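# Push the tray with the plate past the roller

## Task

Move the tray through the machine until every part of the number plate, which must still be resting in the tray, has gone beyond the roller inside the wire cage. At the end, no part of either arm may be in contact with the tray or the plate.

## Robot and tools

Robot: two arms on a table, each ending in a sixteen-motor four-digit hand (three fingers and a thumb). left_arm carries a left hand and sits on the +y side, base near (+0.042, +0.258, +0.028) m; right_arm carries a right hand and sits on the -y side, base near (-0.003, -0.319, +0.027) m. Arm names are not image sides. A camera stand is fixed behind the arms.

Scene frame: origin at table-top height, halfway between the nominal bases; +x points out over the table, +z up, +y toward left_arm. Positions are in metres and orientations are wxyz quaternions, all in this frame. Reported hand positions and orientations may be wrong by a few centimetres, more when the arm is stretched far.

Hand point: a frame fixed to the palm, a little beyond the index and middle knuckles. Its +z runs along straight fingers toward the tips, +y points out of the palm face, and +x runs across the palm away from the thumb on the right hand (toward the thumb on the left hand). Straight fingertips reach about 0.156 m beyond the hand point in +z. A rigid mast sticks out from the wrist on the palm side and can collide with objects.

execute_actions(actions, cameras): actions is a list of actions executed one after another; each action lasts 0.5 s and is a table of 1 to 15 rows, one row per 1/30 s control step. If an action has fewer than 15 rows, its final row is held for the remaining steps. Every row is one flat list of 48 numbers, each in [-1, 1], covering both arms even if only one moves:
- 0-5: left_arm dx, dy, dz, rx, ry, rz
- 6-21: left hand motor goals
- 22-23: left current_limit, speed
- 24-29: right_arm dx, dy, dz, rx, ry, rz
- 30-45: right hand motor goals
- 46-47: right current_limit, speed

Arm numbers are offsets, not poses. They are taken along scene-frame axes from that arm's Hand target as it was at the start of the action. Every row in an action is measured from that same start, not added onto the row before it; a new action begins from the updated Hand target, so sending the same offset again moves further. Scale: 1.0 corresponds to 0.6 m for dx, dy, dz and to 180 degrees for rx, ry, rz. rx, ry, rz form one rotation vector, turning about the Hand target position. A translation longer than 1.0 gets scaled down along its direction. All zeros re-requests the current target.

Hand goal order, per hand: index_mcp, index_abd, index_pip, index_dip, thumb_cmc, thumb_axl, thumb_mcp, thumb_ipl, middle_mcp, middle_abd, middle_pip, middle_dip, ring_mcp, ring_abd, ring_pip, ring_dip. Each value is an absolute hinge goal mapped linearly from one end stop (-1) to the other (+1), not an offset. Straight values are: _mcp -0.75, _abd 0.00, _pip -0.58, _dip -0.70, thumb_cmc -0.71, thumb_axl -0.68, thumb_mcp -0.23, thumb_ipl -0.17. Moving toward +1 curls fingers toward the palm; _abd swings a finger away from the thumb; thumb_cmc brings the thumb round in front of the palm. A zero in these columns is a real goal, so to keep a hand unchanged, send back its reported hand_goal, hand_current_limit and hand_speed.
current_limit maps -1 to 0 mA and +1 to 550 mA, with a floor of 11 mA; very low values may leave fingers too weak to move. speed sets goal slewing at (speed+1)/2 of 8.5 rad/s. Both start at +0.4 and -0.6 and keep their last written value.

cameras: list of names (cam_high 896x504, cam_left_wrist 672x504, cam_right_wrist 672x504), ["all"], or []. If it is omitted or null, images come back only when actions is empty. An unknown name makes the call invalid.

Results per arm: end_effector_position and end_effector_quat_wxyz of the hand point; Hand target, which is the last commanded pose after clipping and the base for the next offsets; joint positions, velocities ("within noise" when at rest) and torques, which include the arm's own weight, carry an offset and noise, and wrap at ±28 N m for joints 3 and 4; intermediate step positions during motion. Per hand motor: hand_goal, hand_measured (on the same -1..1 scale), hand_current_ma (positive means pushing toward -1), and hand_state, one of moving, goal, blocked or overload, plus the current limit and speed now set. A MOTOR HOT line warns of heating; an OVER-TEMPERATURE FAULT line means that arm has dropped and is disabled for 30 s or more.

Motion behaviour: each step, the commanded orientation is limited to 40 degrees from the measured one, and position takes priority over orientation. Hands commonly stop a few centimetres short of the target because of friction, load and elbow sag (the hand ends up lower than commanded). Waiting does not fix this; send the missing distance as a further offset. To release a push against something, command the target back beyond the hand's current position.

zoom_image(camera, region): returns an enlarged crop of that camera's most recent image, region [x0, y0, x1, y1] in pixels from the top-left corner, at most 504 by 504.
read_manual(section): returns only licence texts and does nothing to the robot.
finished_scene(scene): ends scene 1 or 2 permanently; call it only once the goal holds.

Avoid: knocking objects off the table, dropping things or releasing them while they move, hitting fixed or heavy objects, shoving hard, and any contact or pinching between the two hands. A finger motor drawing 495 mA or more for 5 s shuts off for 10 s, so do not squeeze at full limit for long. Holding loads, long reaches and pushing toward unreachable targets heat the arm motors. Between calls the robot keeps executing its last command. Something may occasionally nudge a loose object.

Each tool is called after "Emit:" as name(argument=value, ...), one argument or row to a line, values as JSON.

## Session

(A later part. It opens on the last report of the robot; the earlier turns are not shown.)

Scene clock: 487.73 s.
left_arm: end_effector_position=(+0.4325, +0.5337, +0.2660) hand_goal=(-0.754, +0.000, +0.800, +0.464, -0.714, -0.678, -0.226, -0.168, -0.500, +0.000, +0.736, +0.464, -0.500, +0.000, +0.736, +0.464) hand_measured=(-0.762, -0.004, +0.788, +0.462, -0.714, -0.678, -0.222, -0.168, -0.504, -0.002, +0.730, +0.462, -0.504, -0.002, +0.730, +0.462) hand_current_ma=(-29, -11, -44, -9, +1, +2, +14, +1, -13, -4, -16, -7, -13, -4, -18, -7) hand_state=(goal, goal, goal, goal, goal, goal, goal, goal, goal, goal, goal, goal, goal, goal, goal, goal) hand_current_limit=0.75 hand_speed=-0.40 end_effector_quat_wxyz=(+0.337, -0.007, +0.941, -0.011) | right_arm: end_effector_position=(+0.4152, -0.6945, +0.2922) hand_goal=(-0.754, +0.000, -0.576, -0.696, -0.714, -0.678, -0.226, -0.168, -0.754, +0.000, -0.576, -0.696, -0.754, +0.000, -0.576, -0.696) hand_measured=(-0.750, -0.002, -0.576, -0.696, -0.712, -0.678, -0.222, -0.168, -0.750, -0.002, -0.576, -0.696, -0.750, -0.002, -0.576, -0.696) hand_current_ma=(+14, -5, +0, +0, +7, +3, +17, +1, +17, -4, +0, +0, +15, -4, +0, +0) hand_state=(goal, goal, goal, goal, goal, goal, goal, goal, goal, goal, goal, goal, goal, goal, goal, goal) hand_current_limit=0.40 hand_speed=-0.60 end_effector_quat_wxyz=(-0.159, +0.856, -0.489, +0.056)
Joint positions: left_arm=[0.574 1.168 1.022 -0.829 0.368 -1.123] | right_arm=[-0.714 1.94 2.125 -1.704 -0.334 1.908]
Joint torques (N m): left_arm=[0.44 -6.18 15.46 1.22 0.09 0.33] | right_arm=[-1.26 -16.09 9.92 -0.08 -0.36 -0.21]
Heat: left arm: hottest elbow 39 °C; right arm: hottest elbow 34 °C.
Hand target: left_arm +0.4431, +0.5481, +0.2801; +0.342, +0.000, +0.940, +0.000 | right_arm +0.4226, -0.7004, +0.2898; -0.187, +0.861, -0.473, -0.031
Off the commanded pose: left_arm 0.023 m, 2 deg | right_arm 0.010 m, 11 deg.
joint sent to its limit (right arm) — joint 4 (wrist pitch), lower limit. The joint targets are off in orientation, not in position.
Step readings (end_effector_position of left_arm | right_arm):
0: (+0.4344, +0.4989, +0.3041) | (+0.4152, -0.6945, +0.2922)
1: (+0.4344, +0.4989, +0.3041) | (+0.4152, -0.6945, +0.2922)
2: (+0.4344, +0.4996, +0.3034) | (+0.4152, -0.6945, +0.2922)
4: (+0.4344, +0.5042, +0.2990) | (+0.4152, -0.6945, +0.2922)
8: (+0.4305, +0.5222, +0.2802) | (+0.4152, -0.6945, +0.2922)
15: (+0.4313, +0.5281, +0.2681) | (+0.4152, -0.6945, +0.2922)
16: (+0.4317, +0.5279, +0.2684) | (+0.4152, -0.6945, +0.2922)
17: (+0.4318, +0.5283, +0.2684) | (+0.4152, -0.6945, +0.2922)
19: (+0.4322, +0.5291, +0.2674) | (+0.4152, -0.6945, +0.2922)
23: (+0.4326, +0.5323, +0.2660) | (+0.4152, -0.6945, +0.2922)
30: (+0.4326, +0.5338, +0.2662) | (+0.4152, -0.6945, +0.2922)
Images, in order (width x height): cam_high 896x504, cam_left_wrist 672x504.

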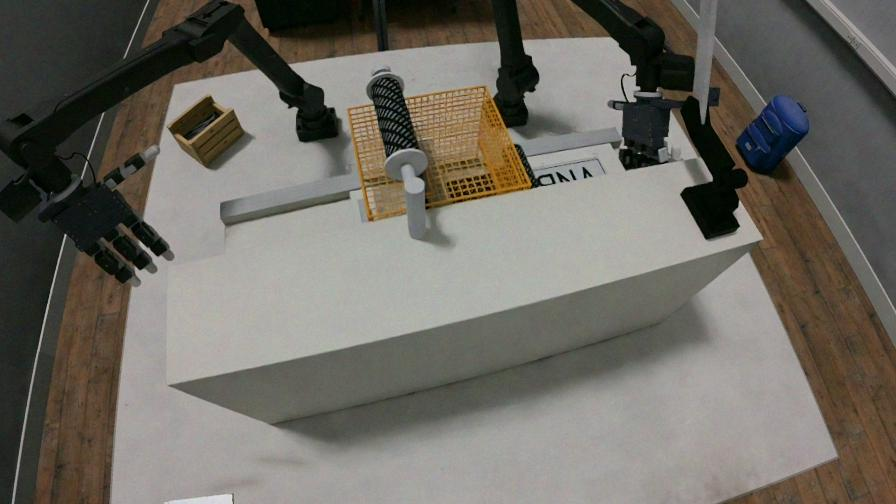

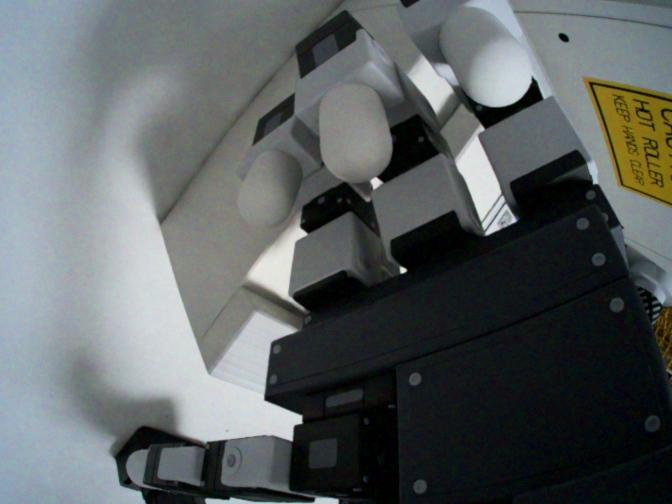

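Emit:
execute_actions(
  actions=[
    [[0,-0.05,-0.015,0,0,0,-0.754,0,0.8,0.464,-0.714,-0.678,-0.226,-0.168,-0.5,0,0.737,0.464,-0.5,0,0.737,0.464,0.75,-0.4,0.0,0,0.0,0,0,0,-0.754,0,-0.576,-0.696,-0.714,-0.678,-0.226,-0.168,-0.754,0,-0.576,-0.696,-0.754,0,-0.576,-0.696,0.4,-0.6]],
    [[0,-0.035,0,0,0,0,-0.754,0,0.8,0.464,-0.714,-0.678,-0.226,-0.168,-0.5,0,0.737,0.464,-0.5,0,0.737,0.464,0.75,-0.4,0.0,0,0.0,0,0,0,-0.754,0,-0.576,-0.696,-0.714,-0.678,-0.226,-0.168,-0.754,0,-0.576,-0.696,-0.754,0,-0.576,-0.696,0.4,-0.6]],
  ],
  cameras=["cam_left_wrist","cam_high"],
)

Emit:
zoom_image(
  camera="cam_high",
  region=[580, 60, 760, 240],
)

Scene clock: 495.77 s.
left_arm: end_effector_position=(+0.4348, +0.5238, +0.2762) hand_goal=(-0.754, +0.000, +0.800, +0.464, -0.714, -0.678, -0.226, -0.168, -0.500, +0.000, +0.736, +0.464, -0.500, +0.000, +0.736, +0.464) hand_measured=(-0.710, -0.004, +0.792, +0.462, -0.714, -0.678, -0.222, -0.168, -0.504, -0.002, +0.730, +0.462, -0.504, -0.002, +0.730, +0.462) hand_current_ma=(+186, -9, -24, -9, +1, +2, +14, +1, -13, -4, -16, -7, -13, -4, -18, -7) hand_state=(blocked, goal, goal, goal, goal, goal, goal, goal, goal, goal, goal, goal, goal, goal, goal, goal) hand_current_limit=0.75 hand_speed=-0.40 end_effector_quat_wxyz=(+0.332, -0.002, +0.943, +0.028) | right_arm: end_effector_position=(+0.4152, -0.6945, +0.2922) hand_goal=(-0.754, +0.000, -0.576, -0.696, -0.714, -0.678, -0.226, -0.168, -0.754, +0.000, -0.576, -0.696, -0.754, +0.000, -0.576, -0.696) hand_measured=(-0.750, -0.002, -0.576, -0.696, -0.712, -0.678, -0.222, -0.168, -0.750, -0.002, -0.576, -0.696, -0.750, -0.002, -0.576, -0.696) hand_current_ma=(+14, -5, +0, +0, +7, +3, +17, +1, +17, -4, +0, +0, +15, -4, +0, +0) hand_state=(goal, goal, goal, goal, goal, goal, goal, goal, goal, goal, goal, goal, goal, goal, goal, goal) hand_current_limit=0.40 hand_speed=-0.60 end_effector_quat_wxyz=(-0.159, +0.856, -0.489, +0.056)
Joint positions: left_arm=[0.511 1.14 1.008 -0.805 0.264 -1.148] | right_arm=[-0.714 1.94 2.125 -1.704 -0.334 1.908]
Joint torques (N m): left_arm=[-3.84 -9.23 10 1.95 1.14 -0.28] | right_arm=[-1.2 -16.15 9.92 -0.06 -0.36 -0.21]
Heat: left arm: hottest elbow 39 °C; right arm: hottest elbow 34 °C.
Hand target: left_arm +0.4431, +0.4971, +0.2711; +0.342, +0.000, +0.940, +0.000 | right_arm +0.4226, -0.7004, +0.2898; -0.187, +0.861, -0.473, -0.031
Off the commanded pose: left_arm 0.028 m, 3 deg | right_arm 0.010 m, 11 deg.
joint sent to its limit (right arm) — joint 4 (wrist pitch), lower limit. The joint targets are off in orientation, not in position.
Step readings (end_effector_position of left_arm | right_arm):
0: (+0.4325, +0.5337, +0.2660) | (+0.4152, -0.6945, +0.2922)
1: (+0.4325, +0.5337, +0.2660) | (+0.4152, -0.6945, +0.2922)
2: (+0.4323, +0.5340, +0.2661) | (+0.4152, -0.6945, +0.2922)
4: (+0.4334, +0.5323, +0.2670) | (+0.4152, -0.6945, +0.2922)
8: (+0.4353, +0.5292, +0.2701) | (+0.4152, -0.6945, +0.2922)
15: (+0.4363, +0.5286, +0.2707) | (+0.4152, -0.6945, +0.2922)
16: (+0.4362, +0.5286, +0.2706) | (+0.4152, -0.6945, +0.2922)
17: (+0.4363, +0.5285, +0.2712) | (+0.4152, -0.6945, +0.2922)
19: (+0.4362, +0.5266, +0.2724) | (+0.4152, -0.6945, +0.2922)
23: (+0.4352, +0.5241, +0.2760) | (+0.4152, -0.6945, +0.2922)
30: (+0.4347, +0.5240, +0.2762) | (+0.4152, -0.6945, +0.2922)
Images, in order (width x height): cam_high 896x504, cam_left_wrist 672x504.

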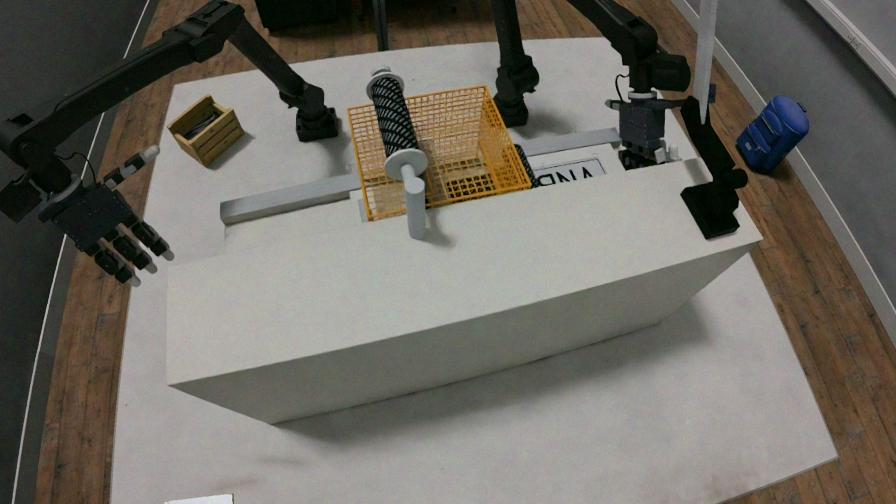

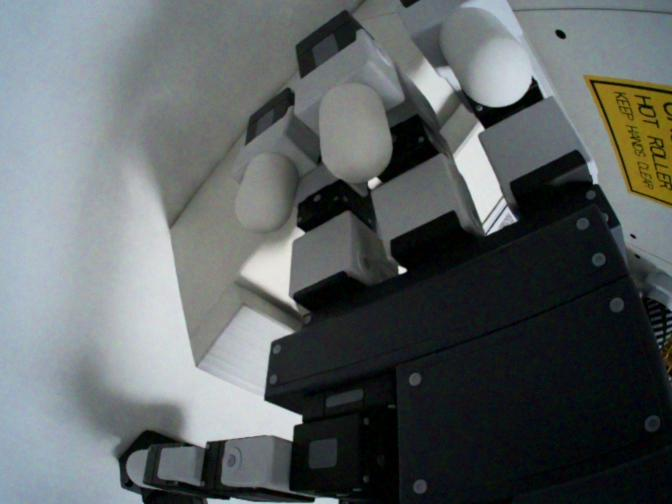

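Scaled by 2.800 from the camera's 896x504 image, which has a finer 1280x720 frame.

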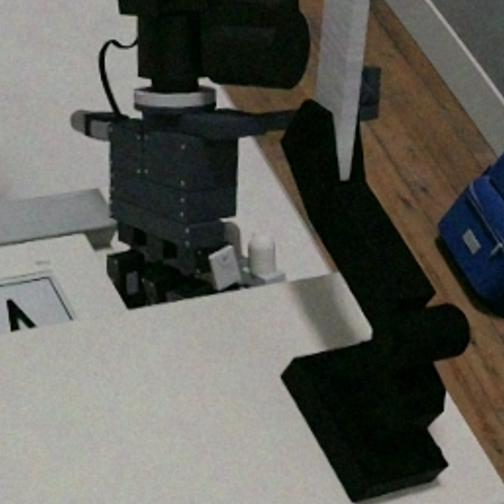

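Emit:
execute_actions(
  actions=[
    [[0,-0.035,-0.015,0,0,0,-0.754,0,0.8,0.464,-0.714,-0.678,-0.226,-0.168,-0.5,0,0.737,0.464,-0.5,0,0.737,0.464,0.75,-0.4,0.0,0,0.0,0,0,0,-0.754,0,-0.576,-0.696,-0.714,-0.678,-0.226,-0.168,-0.754,0,-0.576,-0.696,-0.754,0,-0.576,-0.696,0.4,-0.6]],
    [[0,-0.02,-0.01,0,0,0,-0.754,0,0.8,0.464,-0.714,-0.678,-0.226,-0.168,-0.5,0,0.737,0.464,-0.5,0,0.737,0.464,0.75,-0.4,0.0,0,0.0,0,0,0,-0.754,0,-0.576,-0.696,-0.714,-0.678,-0.226,-0.168,-0.754,0,-0.576,-0.696,-0.754,0,-0.576,-0.696,0.4,-0.6]],
  ],
  cameras=["cam_left_wrist","cam_high"],
)

Emit:
zoom_image(
  camera="cam_high",
  region=[580, 60, 760, 240],
)

Scene clock: 501.53 s.
left_arm: end_effector_position=(+0.4313, +0.5162, +0.2853) hand_goal=(-0.754, +0.000, +0.800, +0.464, -0.714, -0.678, -0.226, -0.168, -0.500, +0.000, +0.736, +0.464, -0.500, +0.000, +0.736, +0.464) hand_measured=(-0.684, -0.004, +0.792, +0.462, -0.714, -0.678, -0.222, -0.168, -0.504, -0.002, +0.730, +0.462, -0.504, -0.002, +0.730, +0.462) hand_current_ma=(+315, -9, -23, -9, +1, +2, +14, +1, -13, -4, -16, -7, -13, -4, -18, -7) hand_state=(blocked, goal, goal, goal, goal, goal, goal, goal, goal, goal, goal, goal, goal, goal, goal, goal) hand_current_limit=0.75 hand_speed=-0.40 end_effector_quat_wxyz=(+0.344, +0.001, +0.937, +0.068) | right_arm: end_effector_position=(+0.4152, -0.6945, +0.2922) hand_goal=(-0.754, +0.000, -0.576, -0.696, -0.714, -0.678, -0.226, -0.168, -0.754, +0.000, -0.576, -0.696, -0.754, +0.000, -0.576, -0.696) hand_measured=(-0.750, -0.002, -0.576, -0.696, -0.712, -0.678, -0.222, -0.168, -0.750, -0.002, -0.576, -0.696, -0.750, -0.002, -0.576, -0.696) hand_current_ma=(+14, -5, +0, +0, +7, +3, +17, +1, +17, -4, +0, +0, +15, -4, +0, +0) hand_state=(goal, goal, goal, goal, goal, goal, goal, goal, goal, goal, goal, goal, goal, goal, goal, goal) hand_current_limit=0.40 hand_speed=-0.60 end_effector_quat_wxyz=(-0.159, +0.856, -0.489, +0.056)
Joint positions: left_arm=[0.465 1.092 0.963 -0.745 0.178 -1.165] | right_arm=[-0.714 1.94 2.125 -1.704 -0.334 1.908]
Joint torques (N m): left_arm=[-6.65 -7.71 8.57 1.24 2.33 -0.7] | right_arm=[-1.32 -16.15 9.91 -0.06 -0.36 -0.21]
Heat: left arm: hottest elbow 40 °C; right arm: hottest elbow 34 °C.
Hand target: left_arm +0.4431, +0.4642, +0.2563; +0.342, +0.000, +0.940, +0.000 | right_arm +0.4226, -0.7004, +0.2898; -0.187, +0.861, -0.473, -0.031
Off the commanded pose: left_arm 0.061 m, 8 deg | right_arm 0.010 m, 11 deg.
joint sent to its limit (right arm) — joint 4 (wrist pitch), lower limit. The joint targets are off in orientation, not in position.
Step readings (end_effector_position of left_arm | right_arm):
0: (+0.4348, +0.5238, +0.2762) | (+0.4152, -0.6945, +0.2922)
1: (+0.4345, +0.5238, +0.2761) | (+0.4152, -0.6945, +0.2922)
2: (+0.4344, +0.5235, +0.2759) | (+0.4152, -0.6945, +0.2922)
4: (+0.4338, +0.5223, +0.2779) | (+0.4152, -0.6945, +0.2922)
8: (+0.4330, +0.5198, +0.2814) | (+0.4152, -0.6945, +0.2922)
15: (+0.4329, +0.5195, +0.2821) | (+0.4152, -0.6945, +0.2922)
16: (+0.4328, +0.5193, +0.2820) | (+0.4152, -0.6945, +0.2922)
17: (+0.4326, +0.5191, +0.2820) | (+0.4152, -0.6945, +0.2922)
19: (+0.4321, +0.5181, +0.2828) | (+0.4152, -0.6945, +0.2922)
23: (+0.4317, +0.5165, +0.2847) | (+0.4152, -0.6945, +0.2922)
30: (+0.4312, +0.5162, +0.2850) | (+0.4152, -0.6945, +0.2922)
Images, in order (width x height): cam_high 896x504, cam_left_wrist 672x504.

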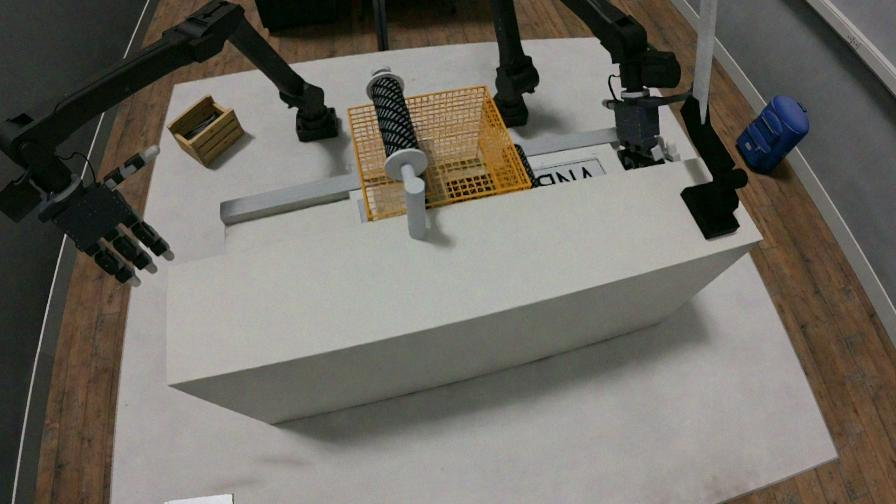

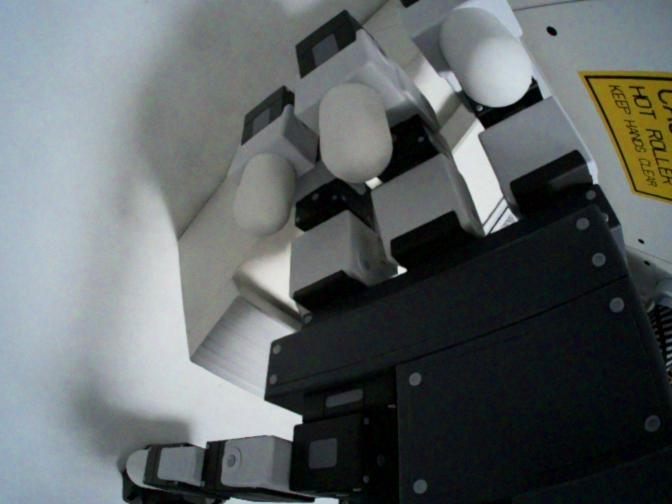

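Scaled by 2.800 from the camera's 896x504 image, which has a finer 1280x720 frame.

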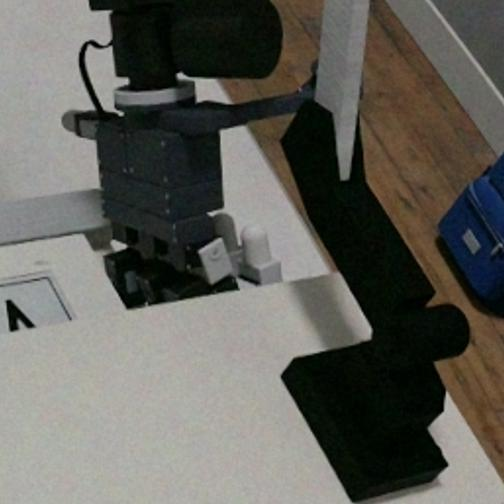

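Emit:
zoom_image(
  camera="cam_high",
  region=[330, 150, 430, 240],
)

Emit:
zoom_image(
  camera="cam_high",
  region=[400, 110, 560, 210],
)

Emit:
zoom_image(
  camera="cam_high",
  region=[340, 60, 560, 240],
)

Scaled by 5.040 from the camera's 896x504 image, which has a finer 1280x720 frame.

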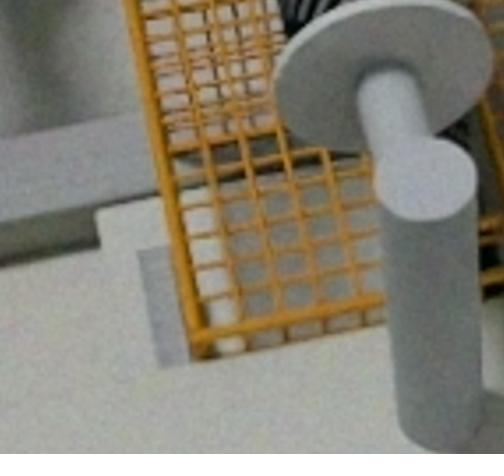

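Scaled by 3.150 from the camera's 896x504 image, which has a finer 1280x720 frame.

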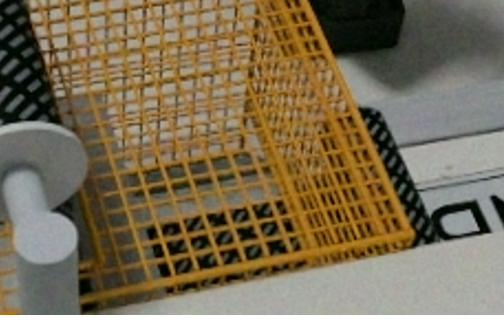

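Scaled by 2.291 from the camera's 896x504 image, which has a finer 1280x720 frame.

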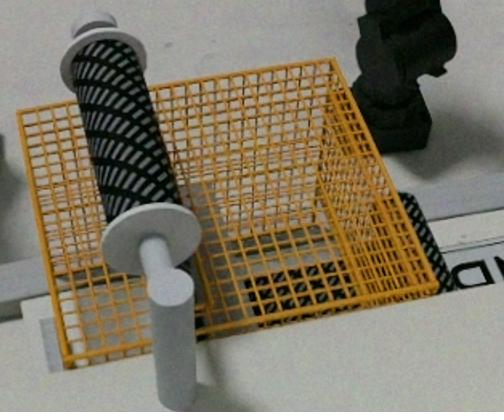

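Emit:
execute_actions(
  actions=[
    [[0,0.14,0.03,0,0,0,-0.754,0,0.8,0.464,-0.714,-0.678,-0.226,-0.168,-0.5,0,0.737,0.464,-0.5,0,0.737,0.464,0.4,-0.4,0.0,0,0.0,0,0,0,-0.754,0,-0.576,-0.696,-0.714,-0.678,-0.226,-0.168,-0.754,0,-0.576,-0.696,-0.754,0,-0.576,-0.696,0.4,-0.6]],
    [[-0.02,0.12,0.12,0,0,0,-0.754,0,0.8,0.464,-0.714,-0.678,-0.226,-0.168,-0.5,0,0.737,0.464,-0.5,0,0.737,0.464,0.4,-0.4,0.0,0,0.0,0,0,0,-0.754,0,-0.576,-0.696,-0.714,-0.678,-0.226,-0.168,-0.754,0,-0.576,-0.696,-0.754,0,-0.576,-0.696,0.4,-0.6]],
    [[-0.02,0.1,0.12,-0.05,0.06,0.1,-0.754,0,0.8,0.464,-0.714,-0.678,-0.226,-0.168,-0.5,0,0.737,0.464,-0.5,0,0.737,0.464,0.4,-0.4,0.0,0,0.0,0,0,0,-0.754,0,-0.576,-0.696,-0.714,-0.678,-0.226,-0.168,-0.754,0,-0.576,-0.696,-0.754,0,-0.576,-0.696,0.4,-0.6]],
  ],
  cameras=["all"],
)

Emit:
zoom_image(
  camera="cam_left_wrist",
  region=[100, 150, 400, 504],
)

Emit:
zoom_image(
  camera="cam_right_wrist",
  region=[360, 260, 540, 460],
)

Scene clock: 561.97 s.
left_arm: end_effector_position=(+0.4154, +0.6703, +0.3906) hand_goal=(-0.754, +0.000, +0.800, +0.464, -0.714, -0.678, -0.226, -0.168, -0.500, +0.000, +0.736, +0.464, -0.500, +0.000, +0.736, +0.464) hand_measured=(-0.756, -0.004, +0.794, +0.462, -0.714, -0.678, -0.222, -0.168, -0.504, -0.002, +0.732, +0.462, -0.504, -0.002, +0.730, +0.462) hand_current_ma=(-3, -9, -22, -9, +1, +2, +16, +1, -10, -4, -15, -7, -10, -4, -17, -7) hand_state=(goal, goal, goal, goal, goal, goal, goal, goal, goal, goal, goal, goal, goal, goal, goal, goal) hand_current_limit=0.40 hand_speed=-0.40 end_effector_quat_wxyz=(+0.230, -0.169, +0.958, -0.030) | right_arm: end_effector_position=(+0.4152, -0.6945, +0.2922) hand_goal=(-0.754, +0.000, -0.576, -0.696, -0.714, -0.678, -0.226, -0.168, -0.754, +0.000, -0.576, -0.696, -0.754, +0.000, -0.576, -0.696) hand_measured=(-0.750, -0.002, -0.576, -0.696, -0.712, -0.678, -0.222, -0.168, -0.750, -0.002, -0.576, -0.696, -0.750, -0.002, -0.576, -0.696) hand_current_ma=(+14, -5, +0, +0, +7, +3, +17, +1, +17, -4, +0, +0, +15, -4, +0, +0) hand_state=(goal, goal, goal, goal, goal, goal, goal, goal, goal, goal, goal, goal, goal, goal, goal, goal) hand_current_limit=0.40 hand_speed=-0.60 end_effector_quat_wxyz=(-0.159, +0.856, -0.489, +0.056)
Joint positions: left_arm=[0.777 1.552 1.811 -1.47 0.307 -1.195] | right_arm=[-0.714 1.94 2.125 -1.704 -0.334 1.908]
Joint torques (N m): left_arm=[0.03 -13.27 16.28 0.81 0.02 -0.03] | right_arm=[-1.14 -16.09 9.92 -0.06 -0.36 -0.2]
Heat: left arm: hottest elbow 39 °C; right arm: hottest elbow 35 °C.
Hand target: left_arm +0.4190, +0.6802, +0.4182; +0.247, -0.174, +0.953, -0.020 | right_arm +0.4226, -0.7004, +0.2898; -0.187, +0.861, -0.473, -0.031
Off the commanded pose: left_arm 0.029 m, 2 deg | right_arm 0.010 m, 11 deg.
joint sent to its limit (right arm) — joint 4 (wrist pitch), lower limit. The joint targets are off in orientation, not in position.
Step readings (end_effector_position of left_arm | right_arm):
0: (+0.4313, +0.5162, +0.2853) | (+0.4152, -0.6945, +0.2922)
1: (+0.4313, +0.5162, +0.2853) | (+0.4152, -0.6945, +0.2922)
2: (+0.4309, +0.5171, +0.2845) | (+0.4152, -0.6945, +0.2922)
4: (+0.4320, +0.5207, +0.2798) | (+0.4152, -0.6945, +0.2922)
8: (+0.4323, +0.5329, +0.2694) | (+0.4152, -0.6945, +0.2922)
15: (+0.4342, +0.5367, +0.2671) | (+0.4152, -0.6945, +0.2922)
16: (+0.4344, +0.5369, +0.2676) | (+0.4152, -0.6945, +0.2922)
17: (+0.4321, +0.5399, +0.2688) | (+0.4152, -0.6945, +0.2922)
19: (+0.4286, +0.5460, +0.2716) | (+0.4152, -0.6945, +0.2922)
23: (+0.4141, +0.5884, +0.2955) | (+0.4152, -0.6945, +0.2922)
30: (+0.4157, +0.6097, +0.3246) | (+0.4152, -0.6945, +0.2922)
31: (+0.4159, +0.6098, +0.3252) | (+0.4152, -0.6945, +0.2922)
32: (+0.4125, +0.6125, +0.3260) | (+0.4152, -0.6945, +0.2922)
34: (+0.4087, +0.6226, +0.3345) | (+0.4152, -0.6945, +0.2922)
38: (+0.4161, +0.6555, +0.3757) | (+0.4152, -0.6945, +0.2922)
45: (+0.4151, +0.6696, +0.4056) | (+0.4152, -0.6945, +0.2922)

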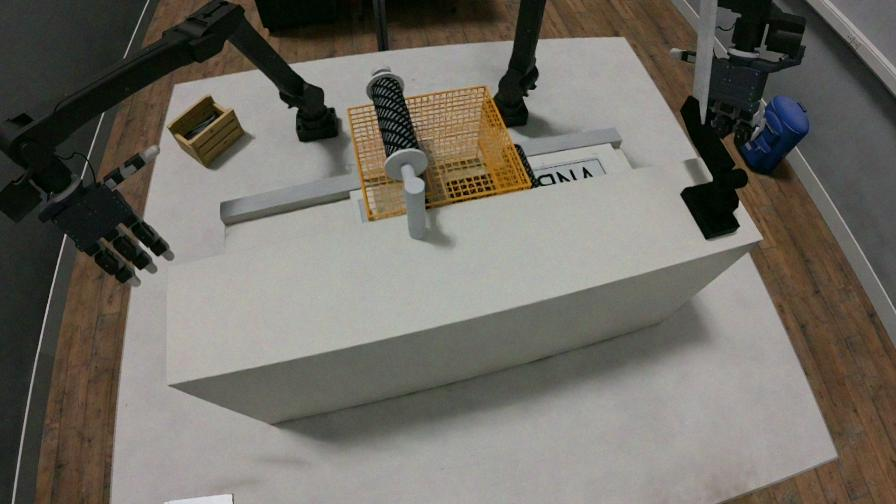

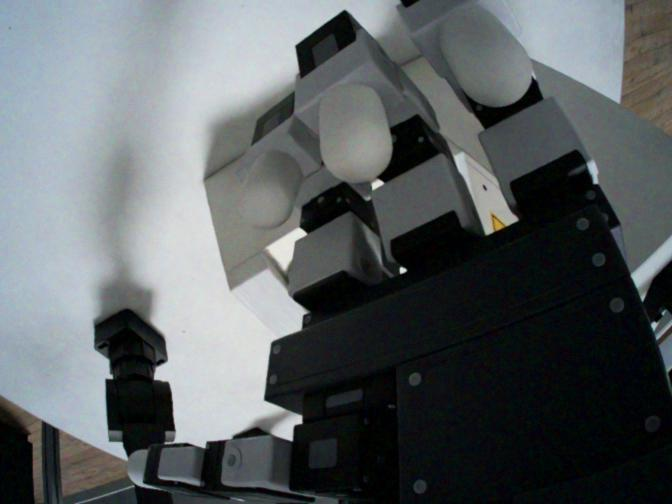

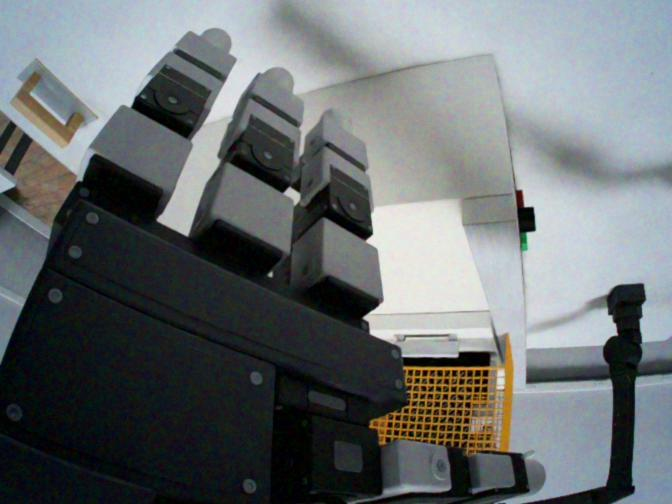

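Scaled by 1.424 from the camera's 672x504 image, which has a finer 960x720 frame.

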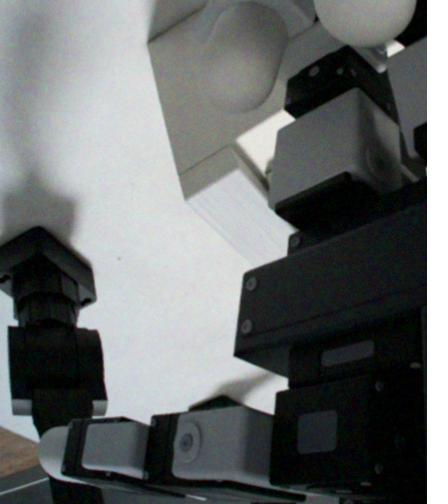

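Scaled by 2.520 from the camera's 672x504 image, which has a finer 960x720 frame.

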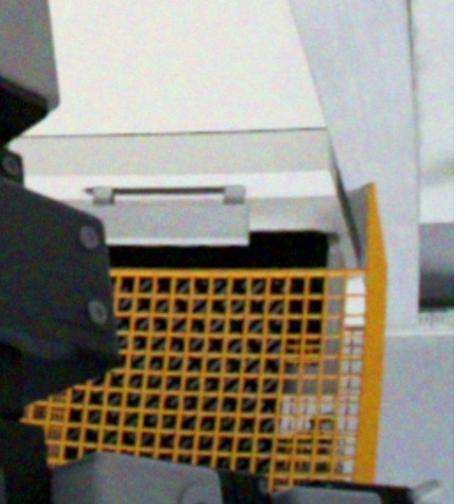

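Emit:
execute_actions(
  actions=[
    [[0.03,0.1,0.05,-0.0566,0.0762,0.132,-0.754,0,0.8,0.464,-0.714,-0.678,-0.226,-0.168,-0.5,0,0.737,0.464,-0.5,0,0.737,0.464,0.4,-0.4,0.0,0,0.0,0,0,0,-0.754,0,-0.576,-0.696,-0.714,-0.678,-0.226,-0.168,-0.754,0,-0.576,-0.696,-0.754,0,-0.576,-0.696,0.4,-0.6]],
    [[0.0,0.08,0.0,0,0,0,-0.754,0,0.8,0.464,-1,-0.678,-0.226,-0.168,-0.5,0,0.737,0.464,-0.5,0,0.737,0.464,0.4,-0.4,0.0,0,0.0,0,0,0,-0.754,0,-0.576,-0.696,-0.714,-0.678,-0.226,-0.168,-0.754,0,-0.576,-0.696,-0.754,0,-0.576,-0.696,0.4,-0.6]],
  ],
  cameras=["cam_left_wrist"],
)

Emit:
zoom_image(
  camera="cam_left_wrist",
  region=[100, 200, 360, 504],
)

Scene clock: 582.53 s.
left_arm: end_effector_position=(+0.4314, +0.7808, +0.4334) hand_goal=(-0.754, +0.000, +0.800, +0.464, -1.000, -0.678, -0.226, -0.168, -0.500, +0.000, +0.736, +0.464, -0.500, +0.000, +0.736, +0.464) hand_measured=(-0.754, -0.004, +0.794, +0.462, -0.994, -0.678, -0.222, -0.168, -0.504, -0.002, +0.732, +0.462, -0.504, -0.002, +0.730, +0.462) hand_current_ma=(-2, -9, -22, -9, +17, +2, +16, +1, -11, -4, -15, -7, -13, -4, -17, -7) hand_state=(goal, goal, goal, goal, goal, goal, goal, goal, goal, goal, goal, goal, goal, goal, goal, goal) hand_current_limit=0.40 hand_speed=-0.40 end_effector_quat_wxyz=(+0.215, -0.369, +0.904, +0.038) | right_arm: end_effector_position=(+0.4152, -0.6945, +0.2922) hand_goal=(-0.754, +0.000, -0.576, -0.696, -0.714, -0.678, -0.226, -0.168, -0.754, +0.000, -0.576, -0.696, -0.754, +0.000, -0.576, -0.696) hand_measured=(-0.750, -0.002, -0.576, -0.696, -0.712, -0.678, -0.222, -0.168, -0.750, -0.002, -0.576, -0.696, -0.750, -0.002, -0.576, -0.696) hand_current_ma=(+14, -5, +0, +0, +7, +3, +17, +1, +17, -4, +0, +0, +15, -4, +0, +0) hand_state=(goal, goal, goal, goal, goal, goal, goal, goal, goal, goal, goal, goal, goal, goal, goal, goal) hand_current_limit=0.40 hand_speed=-0.60 end_effector_quat_wxyz=(-0.159, +0.856, -0.489, +0.056)
Joint positions: left_arm=[0.827 1.969 2.502 -1.677 0.114 -1.539] | right_arm=[-0.714 1.94 2.125 -1.704 -0.334 1.908]
Joint torques (N m): left_arm=[-0.21 -17.85 15.13 1.02 0.03 0.12] | right_arm=[-1.14 -16.15 9.91 -0.05 -0.36 -0.21]
Heat: left arm: hottest elbow 45 °C; right arm: hottest elbow 35 °C.
Hand target: left_arm +0.4370, +0.7882, +0.4482; +0.115, -0.388, +0.914, -0.031 | right_arm +0.4226, -0.7004, +0.2898; -0.187, +0.861, -0.473, -0.031
Off the commanded pose: left_arm 0.017 m, 14 deg | right_arm 0.010 m, 11 deg.
joint sent to its limit (left arm) — joint 4 (wrist pitch), lower limit. The joint targets are off in position and orientation.
joint sent to its limit (right arm) — joint 4 (wrist pitch), lower limit. The joint targets are off in orientation, not in position.
Step readings (end_effector_position of left_arm | right_arm):
0: (+0.4154, +0.6703, +0.3906) | (+0.4152, -0.6945, +0.2922)
1: (+0.4155, +0.6708, +0.3915) | (+0.4152, -0.6945, +0.2922)
2: (+0.4126, +0.6731, +0.3939) | (+0.4152, -0.6945, +0.2922)
4: (+0.4110, +0.6909, +0.4106) | (+0.4152, -0.6945, +0.2922)
8: (+0.4286, +0.7259, +0.4388) | (+0.4152, -0.6945, +0.2922)
15: (+0.4355, +0.7388, +0.4217) | (+0.4152, -0.6945, +0.2922)
16: (+0.4351, +0.7397, +0.4191) | (+0.4152, -0.6945, +0.2922)
17: (+0.4356, +0.7416, +0.4182) | (+0.4152, -0.6945, +0.2922)
19: (+0.4375, +0.7506, +0.4203) | (+0.4152, -0.6945, +0.2922)
23: (+0.4412, +0.7651, +0.4268) | (+0.4152, -0.6945, +0.2922)
30: (+0.4318, +0.7795, +0.4322) | (+0.4152, -0.6945, +0.2922)
Images, in order (width x height): cam_left_wrist 672x504.

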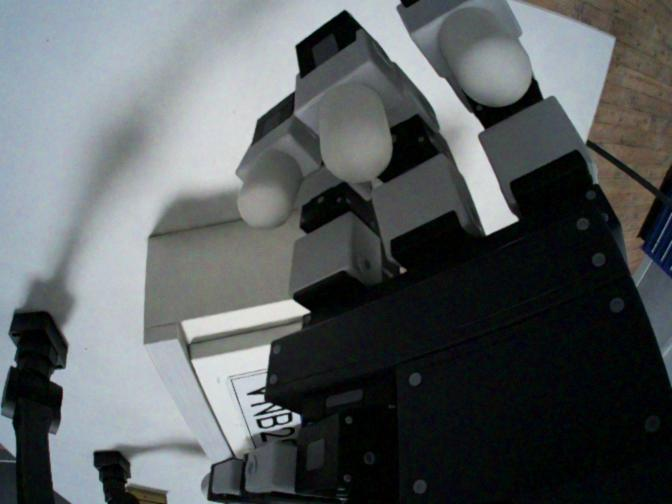

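Scaled by 1.658 from the camera's 672x504 image, which has a finer 960x720 frame.

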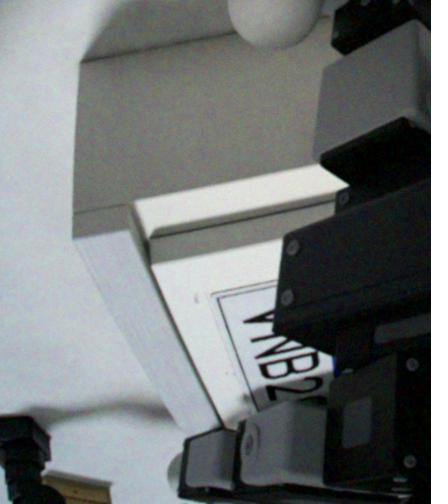

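Emit:
execute_actions(
  actions=[
    [[0,-0.08,-0.03,0.0207,0.0119,-0.1171,-0.754,0,0.8,0.464,-0.714,-0.678,-0.226,-0.168,-0.754,0,0.8,0.464,-0.754,0,0.8,0.464,0.4,-0.4,0.0,0,0.0,0,0,0,-0.754,0,-0.576,-0.696,-0.714,-0.678,-0.226,-0.168,-0.754,0,-0.576,-0.696,-0.754,0,-0.576,-0.696,0.4,-0.6]],
    [[0.0,-0.1,-0.05,0.0207,0.0119,-0.1171,-0.754,0,0.8,0.464,-0.714,-0.678,-0.226,-0.168,-0.754,0,0.8,0.464,-0.754,0,0.8,0.464,0.4,-0.4,0.0,0,0.0,0,0,0,-0.754,0,-0.576,-0.696,-0.714,-0.678,-0.226,-0.168,-0.754,0,-0.576,-0.696,-0.754,0,-0.576,-0.696,0.4,-0.6]],
    [[0.0,-0.05,-0.1,0,0,0,-0.754,0,0.8,0.464,-0.714,-0.678,-0.226,-0.168,-0.754,0,0.8,0.464,-0.754,0,0.8,0.464,0.4,-0.4,0.0,0,0.0,0,0,0,-0.754,0,-0.576,-0.696,-0.714,-0.678,-0.226,-0.168,-0.754,0,-0.576,-0.696,-0.754,0,-0.576,-0.696,0.4,-0.6]],
  ],
  cameras=["cam_left_wrist","cam_high"],
)

Emit:
zoom_image(
  camera="cam_high",
  region=[580, 40, 780, 240],
)

Scene clock: 634.70 s.
left_arm: end_effector_position=(+0.4335, +0.6522, +0.3372) hand_goal=(-0.754, +0.000, +0.800, +0.464, -0.714, -0.678, -0.226, -0.168, -0.754, +0.000, +0.800, +0.464, -0.754, +0.000, +0.800, +0.464) hand_measured=(-0.754, -0.004, +0.794, +0.462, -0.716, -0.678, -0.222, -0.168, -0.754, -0.002, +0.794, +0.462, -0.754, -0.002, +0.794, +0.462) hand_current_ma=(-2, -8, -22, -9, -3, +2, +16, +1, +2, -4, -18, -7, +2, -4, -19, -7) hand_state=(goal, goal, goal, goal, goal, goal, goal, goal, goal, goal, goal, goal, goal, goal, goal, goal) hand_current_limit=0.40 hand_speed=-0.40 end_effector_quat_wxyz=(+0.082, -0.033, +0.996, -0.006) | right_arm: end_effector_position=(+0.4152, -0.6945, +0.2922) hand_goal=(-0.754, +0.000, -0.576, -0.696, -0.714, -0.678, -0.226, -0.168, -0.754, +0.000, -0.576, -0.696, -0.754, +0.000, -0.576, -0.696) hand_measured=(-0.750, -0.002, -0.576, -0.696, -0.712, -0.678, -0.222, -0.168, -0.750, -0.002, -0.576, -0.696, -0.750, -0.002, -0.576, -0.696) hand_current_ma=(+14, -5, +0, +0, +7, +3, +17, +1, +17, -4, +0, +0, +15, -4, +0, +0) hand_state=(goal, goal, goal, goal, goal, goal, goal, goal, goal, goal, goal, goal, goal, goal, goal, goal) hand_current_limit=0.40 hand_speed=-0.60 end_effector_quat_wxyz=(-0.159, +0.856, -0.489, +0.056)
Joint positions: left_arm=[0.671 1.631 1.775 -1.59 0.108 -0.97] | right_arm=[-0.714 1.94 2.125 -1.704 -0.334 1.908]
Joint torques (N m): left_arm=[-1.26 -15.5 9.65 1.14 -0.17 0.08] | right_arm=[-1.2 -16.15 9.91 -0.08 -0.37 -0.21]
Heat: left arm: hottest elbow 47 °C; right arm: hottest elbow 35 °C.
Hand target: left_arm +0.4371, +0.6500, +0.3402; +0.087, -0.026, +0.996, +0.002 | right_arm +0.4226, -0.7004, +0.2898; -0.187, +0.861, -0.473, -0.031
Off the commanded pose: left_arm 0.005 m, 1 deg | right_arm 0.010 m, 11 deg.
joint sent to its limit (right arm) — joint 4 (wrist pitch), lower limit. The joint targets are off in orientation, not in position.
Step readings (end_effector_position of left_arm | right_arm):
0: (+0.4315, +0.7810, +0.4329) | (+0.4152, -0.6945, +0.2922)
1: (+0.4316, +0.7811, +0.4330) | (+0.4152, -0.6945, +0.2922)
2: (+0.4322, +0.7814, +0.4327) | (+0.4152, -0.6945, +0.2922)
4: (+0.4290, +0.7750, +0.4270) | (+0.4152, -0.6945, +0.2922)
8: (+0.4275, +0.7556, +0.4187) | (+0.4152, -0.6945, +0.2922)
15: (+0.4367, +0.7399, +0.4299) | (+0.4152, -0.6945, +0.2922)
16: (+0.4369, +0.7391, +0.4303) | (+0.4152, -0.6945, +0.2922)
17: (+0.4379, +0.7373, +0.4288) | (+0.4152, -0.6945, +0.2922)
19: (+0.4303, +0.7240, +0.4168) | (+0.4152, -0.6945, +0.2922)
23: (+0.4255, +0.6979, +0.3967) | (+0.4152, -0.6945, +0.2922)
30: (+0.4377, +0.6809, +0.3972) | (+0.4152, -0.6945, +0.2922)
31: (+0.4374, +0.6807, +0.3970) | (+0.4152, -0.6945, +0.2922)
32: (+0.4370, +0.6796, +0.3948) | (+0.4152, -0.6945, +0.2922)
34: (+0.4335, +0.6711, +0.3825) | (+0.4152, -0.6945, +0.2922)
38: (+0.4247, +0.6585, +0.3517) | (+0.4152, -0.6945, +0.2922)
45: (+0.4318, +0.6525, +0.3367) | (+0.4152, -0.6945, +0.2922)
Images, in order (width x height): cam_high 896x504, cam_left_wrist 672x504.

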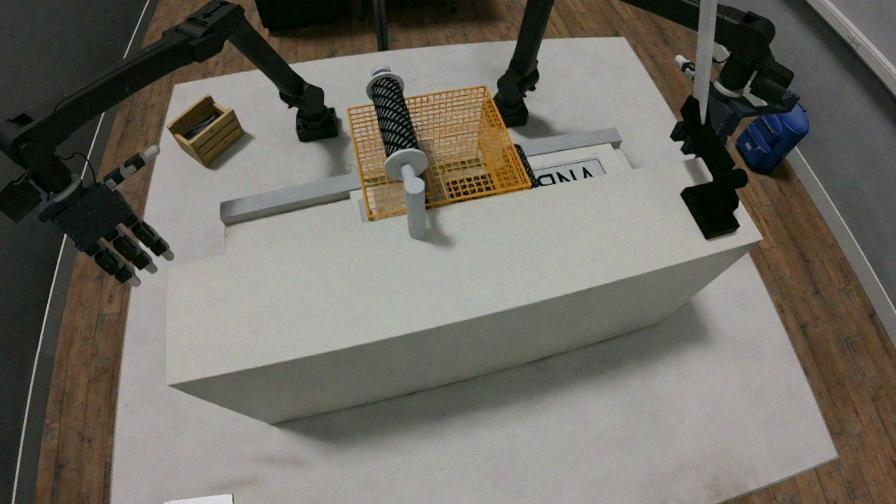

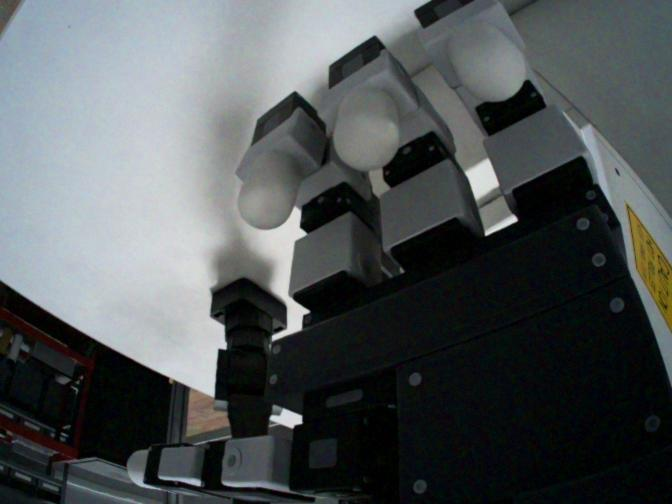

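Scaled by 2.520 from the camera's 896x504 image, which has a finer 1280x720 frame.

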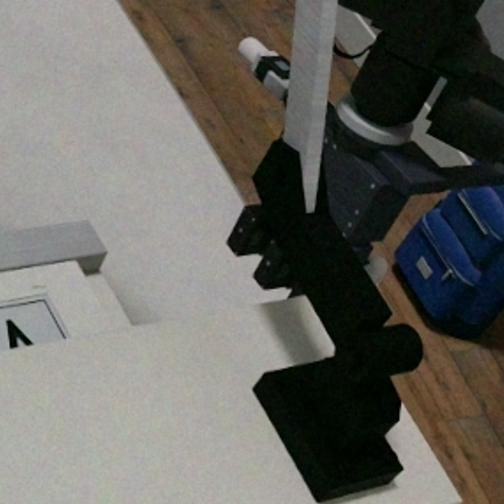

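Emit:
execute_actions(
  actions=[
    [[0,-0.1,-0.08,0,0,0,-0.754,0,0.8,0.464,-0.714,-0.678,-0.226,-0.168,-0.754,0,0.8,0.464,-0.754,0,0.8,0.464,0.75,-0.4,0.0,0,0.0,0,0,0,-0.754,0,-0.576,-0.696,-0.714,-0.678,-0.226,-0.168,-0.754,0,-0.576,-0.696,-0.754,0,-0.576,-0.696,0.4,-0.6]],
    [[0.0,-0.02,-0.03,0,0,0,-0.754,0,0.8,0.464,-0.714,-0.678,-0.226,-0.168,-0.754,0,0.8,0.464,-0.754,0,0.8,0.464,0.75,-0.4,0.0,0,0.0,0,0,0,-0.754,0,-0.576,-0.696,-0.714,-0.678,-0.226,-0.168,-0.754,0,-0.576,-0.696,-0.754,0,-0.576,-0.696,0.4,-0.6]],
  ],
  cameras=["cam_left_wrist","cam_high"],
)

Emit:
zoom_image(
  camera="cam_high",
  region=[580, 40, 780, 240],
)

Scene clock: 643.23 s.
left_arm: end_effector_position=(+0.4353, +0.5818, +0.2734) hand_goal=(-0.754, +0.000, +0.800, +0.464, -0.714, -0.678, -0.226, -0.168, -0.754, +0.000, +0.800, +0.464, -0.754, +0.000, +0.800, +0.464) hand_measured=(-0.754, -0.004, +0.794, +0.462, -0.714, -0.678, -0.222, -0.168, -0.754, -0.002, +0.794, +0.462, -0.754, -0.002, +0.794, +0.462) hand_current_ma=(+0, -8, -22, -9, +0, +2, +16, +1, +1, -4, -18, -7, +1, -4, -19, -7) hand_state=(goal, goal, goal, goal, goal, goal, goal, goal, goal, goal, goal, goal, goal, goal, goal, goal) hand_current_limit=0.75 hand_speed=-0.40 end_effector_quat_wxyz=(+0.082, -0.023, +0.996, -0.004) | right_arm: end_effector_position=(+0.4152, -0.6945, +0.2922) hand_goal=(-0.754, +0.000, -0.576, -0.696, -0.714, -0.678, -0.226, -0.168, -0.754, +0.000, -0.576, -0.696, -0.754, +0.000, -0.576, -0.696) hand_measured=(-0.750, -0.002, -0.576, -0.696, -0.712, -0.678, -0.222, -0.168, -0.750, -0.002, -0.576, -0.696, -0.750, -0.002, -0.576, -0.696) hand_current_ma=(+14, -5, +0, +0, +7, +3, +17, +1, +17, -4, +0, +0, +15, -4, +0, +0) hand_state=(goal, goal, goal, goal, goal, goal, goal, goal, goal, goal, goal, goal, goal, goal, goal, goal) hand_current_limit=0.40 hand_speed=-0.60 end_effector_quat_wxyz=(-0.159, +0.856, -0.489, +0.056)
Joint positions: left_arm=[0.549 1.511 1.464 -1.386 0.091 -1.071] | right_arm=[-0.714 1.94 2.125 -1.704 -0.334 1.908]
Joint torques (N m): left_arm=[-1.44 -13.63 9.51 1.18 -0.23 -0.05] | right_arm=[-1.14 -16.15 9.91 -0.06 -0.36 -0.21]
Heat: left arm: hottest elbow 46 °C; right arm: hottest elbow 35 °C.
Hand target: left_arm +0.4371, +0.5781, +0.2742; +0.087, -0.026, +0.996, +0.002 | right_arm +0.4226, -0.7004, +0.2898; -0.187, +0.861, -0.473, -0.031
Off the commanded pose: left_arm 0.004 m, 1 deg | right_arm 0.010 m, 11 deg.
joint sent to its limit (right arm) — joint 4 (wrist pitch), lower limit. The joint targets are off in orientation, not in position.
Step readings (end_effector_position of left_arm | right_arm):
0: (+0.4335, +0.6522, +0.3372) | (+0.4152, -0.6945, +0.2922)
1: (+0.4336, +0.6520, +0.3365) | (+0.4152, -0.6945, +0.2922)
2: (+0.4360, +0.6496, +0.3339) | (+0.4152, -0.6945, +0.2922)
4: (+0.4328, +0.6418, +0.3228) | (+0.4152, -0.6945, +0.2922)
8: (+0.4279, +0.6055, +0.2952) | (+0.4152, -0.6945, +0.2922)
15: (+0.4407, +0.5892, +0.2867) | (+0.4152, -0.6945, +0.2922)
16: (+0.4404, +0.5895, +0.2873) | (+0.4152, -0.6945, +0.2922)
17: (+0.4403, +0.5899, +0.2873) | (+0.4152, -0.6945, +0.2922)
19: (+0.4389, +0.5888, +0.2852) | (+0.4152, -0.6945, +0.2922)
23: (+0.4338, +0.5842, +0.2772) | (+0.4152, -0.6945, +0.2922)
30: (+0.4351, +0.5818, +0.2734) | (+0.4152, -0.6945, +0.2922)
Images, in order (width x height): cam_high 896x504, cam_left_wrist 672x504.

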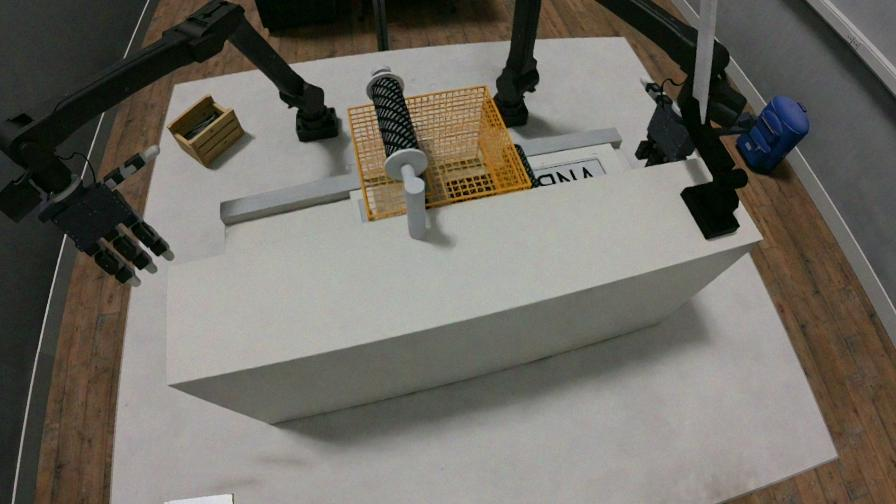

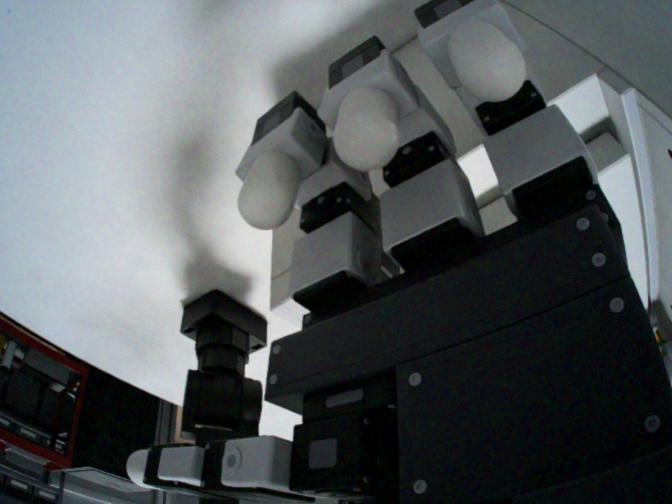

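Scaled by 2.520 from the camera's 896x504 image, which has a finer 1280x720 frame.

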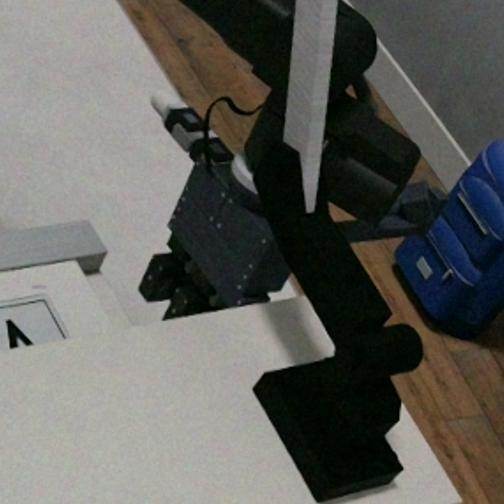

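Emit:
execute_actions(
  actions=[
    [[0,-0.065,-0.003,0,0,0,-0.754,0,0.8,0.464,-0.714,-0.678,-0.226,-0.168,-0.754,0,0.8,0.464,-0.754,0,0.8,0.464,0.75,-0.4,0.0,0,0.0,0,0,0,-0.754,0,-0.576,-0.696,-0.714,-0.678,-0.226,-0.168,-0.754,0,-0.576,-0.696,-0.754,0,-0.576,-0.696,0.4,-0.6]],
    [[0.0,-0.04,0,0,0,0,-0.754,0,0.8,0.464,-0.714,-0.678,-0.226,-0.168,-0.754,0,0.8,0.464,-0.754,0,0.8,0.464,0.75,-0.4,0.0,0,0.0,0,0,0,-0.754,0,-0.576,-0.696,-0.714,-0.678,-0.226,-0.168,-0.754,0,-0.576,-0.696,-0.754,0,-0.576,-0.696,0.4,-0.6]],
  ],
  cameras=["cam_left_wrist","cam_high"],
)

Emit:
zoom_image(
  camera="cam_high",
  region=[580, 40, 780, 240],
)

Scene clock: 649.17 s.
left_arm: end_effector_position=(+0.4332, +0.5281, +0.2731) hand_goal=(-0.754, +0.000, +0.800, +0.464, -0.714, -0.678, -0.226, -0.168, -0.754, +0.000, +0.800, +0.464, -0.754, +0.000, +0.800, +0.464) hand_measured=(-0.748, -0.004, +0.794, +0.462, -0.714, -0.678, -0.222, -0.168, -0.746, -0.002, +0.794, +0.462, -0.744, -0.002, +0.794, +0.462) hand_current_ma=(+17, -8, -22, -9, -1, +2, +16, +1, +25, -4, -18, -7, +33, -4, -19, -7) hand_state=(goal, goal, goal, goal, goal, goal, goal, goal, goal, goal, goal, goal, goal, goal, goal, goal) hand_current_limit=0.75 hand_speed=-0.40 end_effector_quat_wxyz=(+0.079, -0.028, +0.996, +0.007) | right_arm: end_effector_position=(+0.4152, -0.6945, +0.2922) hand_goal=(-0.754, +0.000, -0.576, -0.696, -0.714, -0.678, -0.226, -0.168, -0.754, +0.000, -0.576, -0.696, -0.754, +0.000, -0.576, -0.696) hand_measured=(-0.750, -0.002, -0.576, -0.696, -0.712, -0.678, -0.222, -0.168, -0.750, -0.002, -0.576, -0.696, -0.750, -0.002, -0.576, -0.696) hand_current_ma=(+14, -5, +0, +0, +7, +3, +17, +1, +17, -4, +0, +0, +15, -4, +0, +0) hand_state=(goal, goal, goal, goal, goal, goal, goal, goal, goal, goal, goal, goal, goal, goal, goal, goal) hand_current_limit=0.40 hand_speed=-0.60 end_effector_quat_wxyz=(-0.159, +0.856, -0.489, +0.056)
Joint positions: left_arm=[0.436 1.438 1.379 -1.361 0.051 -1.192] | right_arm=[-0.714 1.94 2.125 -1.704 -0.334 1.908]
Joint torques (N m): left_arm=[-2.26 -12.63 9.32 1.02 0.17 -0.09] | right_arm=[-1.14 -16.15 9.89 -0.06 -0.36 -0.21]
Heat: left arm: hottest elbow 45 °C; right arm: hottest elbow 35 °C.
Hand target: left_arm +0.4371, +0.5152, +0.2725; +0.087, -0.026, +0.996, +0.002 | right_arm +0.4226, -0.7004, +0.2898; -0.187, +0.861, -0.473, -0.031
Off the commanded pose: left_arm 0.014 m, 1 deg | right_arm 0.010 m, 11 deg.
joint sent to its limit (right arm) — joint 4 (wrist pitch), lower limit. The joint targets are off in orientation, not in position.
Step readings (end_effector_position of left_arm | right_arm):
0: (+0.4353, +0.5818, +0.2734) | (+0.4152, -0.6945, +0.2922)
1: (+0.4353, +0.5816, +0.2733) | (+0.4152, -0.6945, +0.2922)
2: (+0.4350, +0.5811, +0.2731) | (+0.4152, -0.6945, +0.2922)
4: (+0.4332, +0.5753, +0.2715) | (+0.4152, -0.6945, +0.2922)
8: (+0.4350, +0.5507, +0.2688) | (+0.4152, -0.6945, +0.2922)
15: (+0.4393, +0.5396, +0.2733) | (+0.4152, -0.6945, +0.2922)
16: (+0.4390, +0.5395, +0.2732) | (+0.4152, -0.6945, +0.2922)
17: (+0.4387, +0.5389, +0.2729) | (+0.4152, -0.6945, +0.2922)
19: (+0.4373, +0.5360, +0.2717) | (+0.4152, -0.6945, +0.2922)
23: (+0.4335, +0.5286, +0.2716) | (+0.4152, -0.6945, +0.2922)
30: (+0.4333, +0.5281, +0.2732) | (+0.4152, -0.6945, +0.2922)
Images, in order (width x height): cam_high 896x504, cam_left_wrist 672x504.

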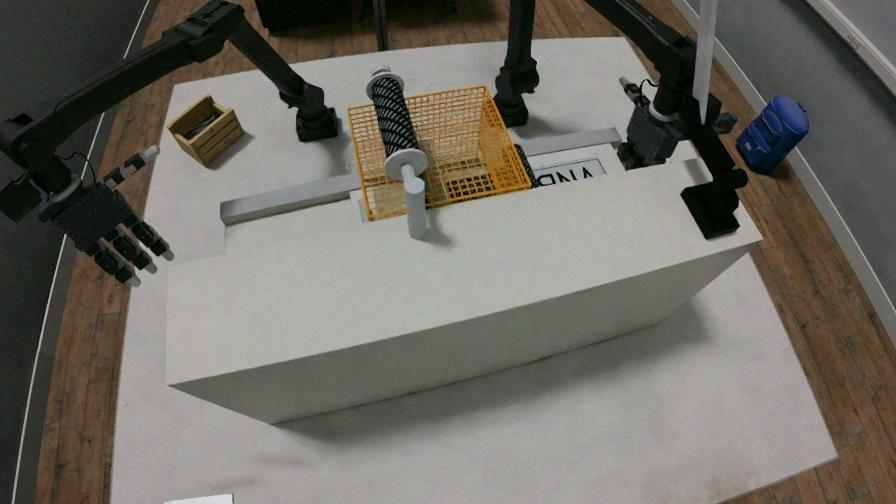

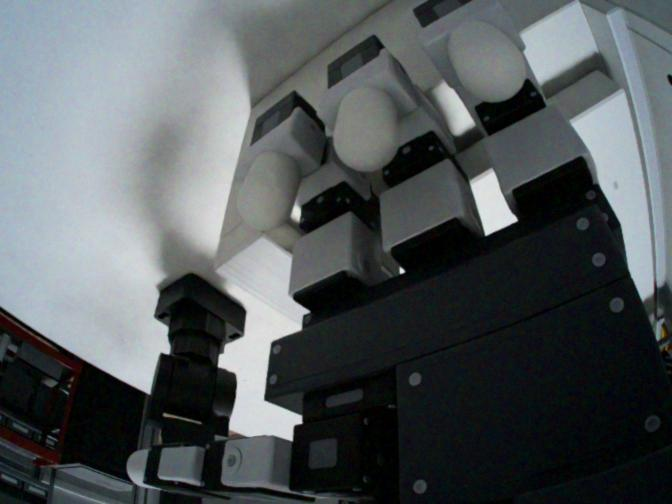

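Scaled by 2.520 from the camera's 896x504 image, which has a finer 1280x720 frame.

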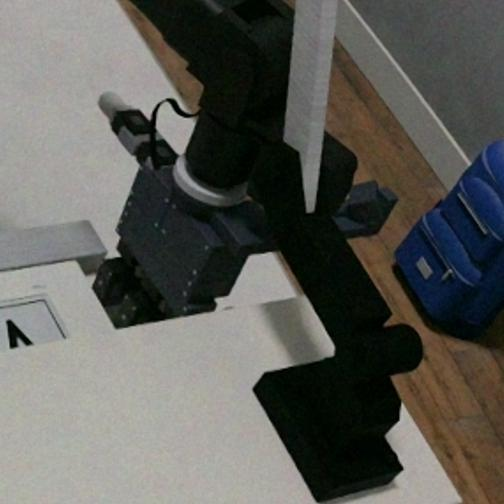

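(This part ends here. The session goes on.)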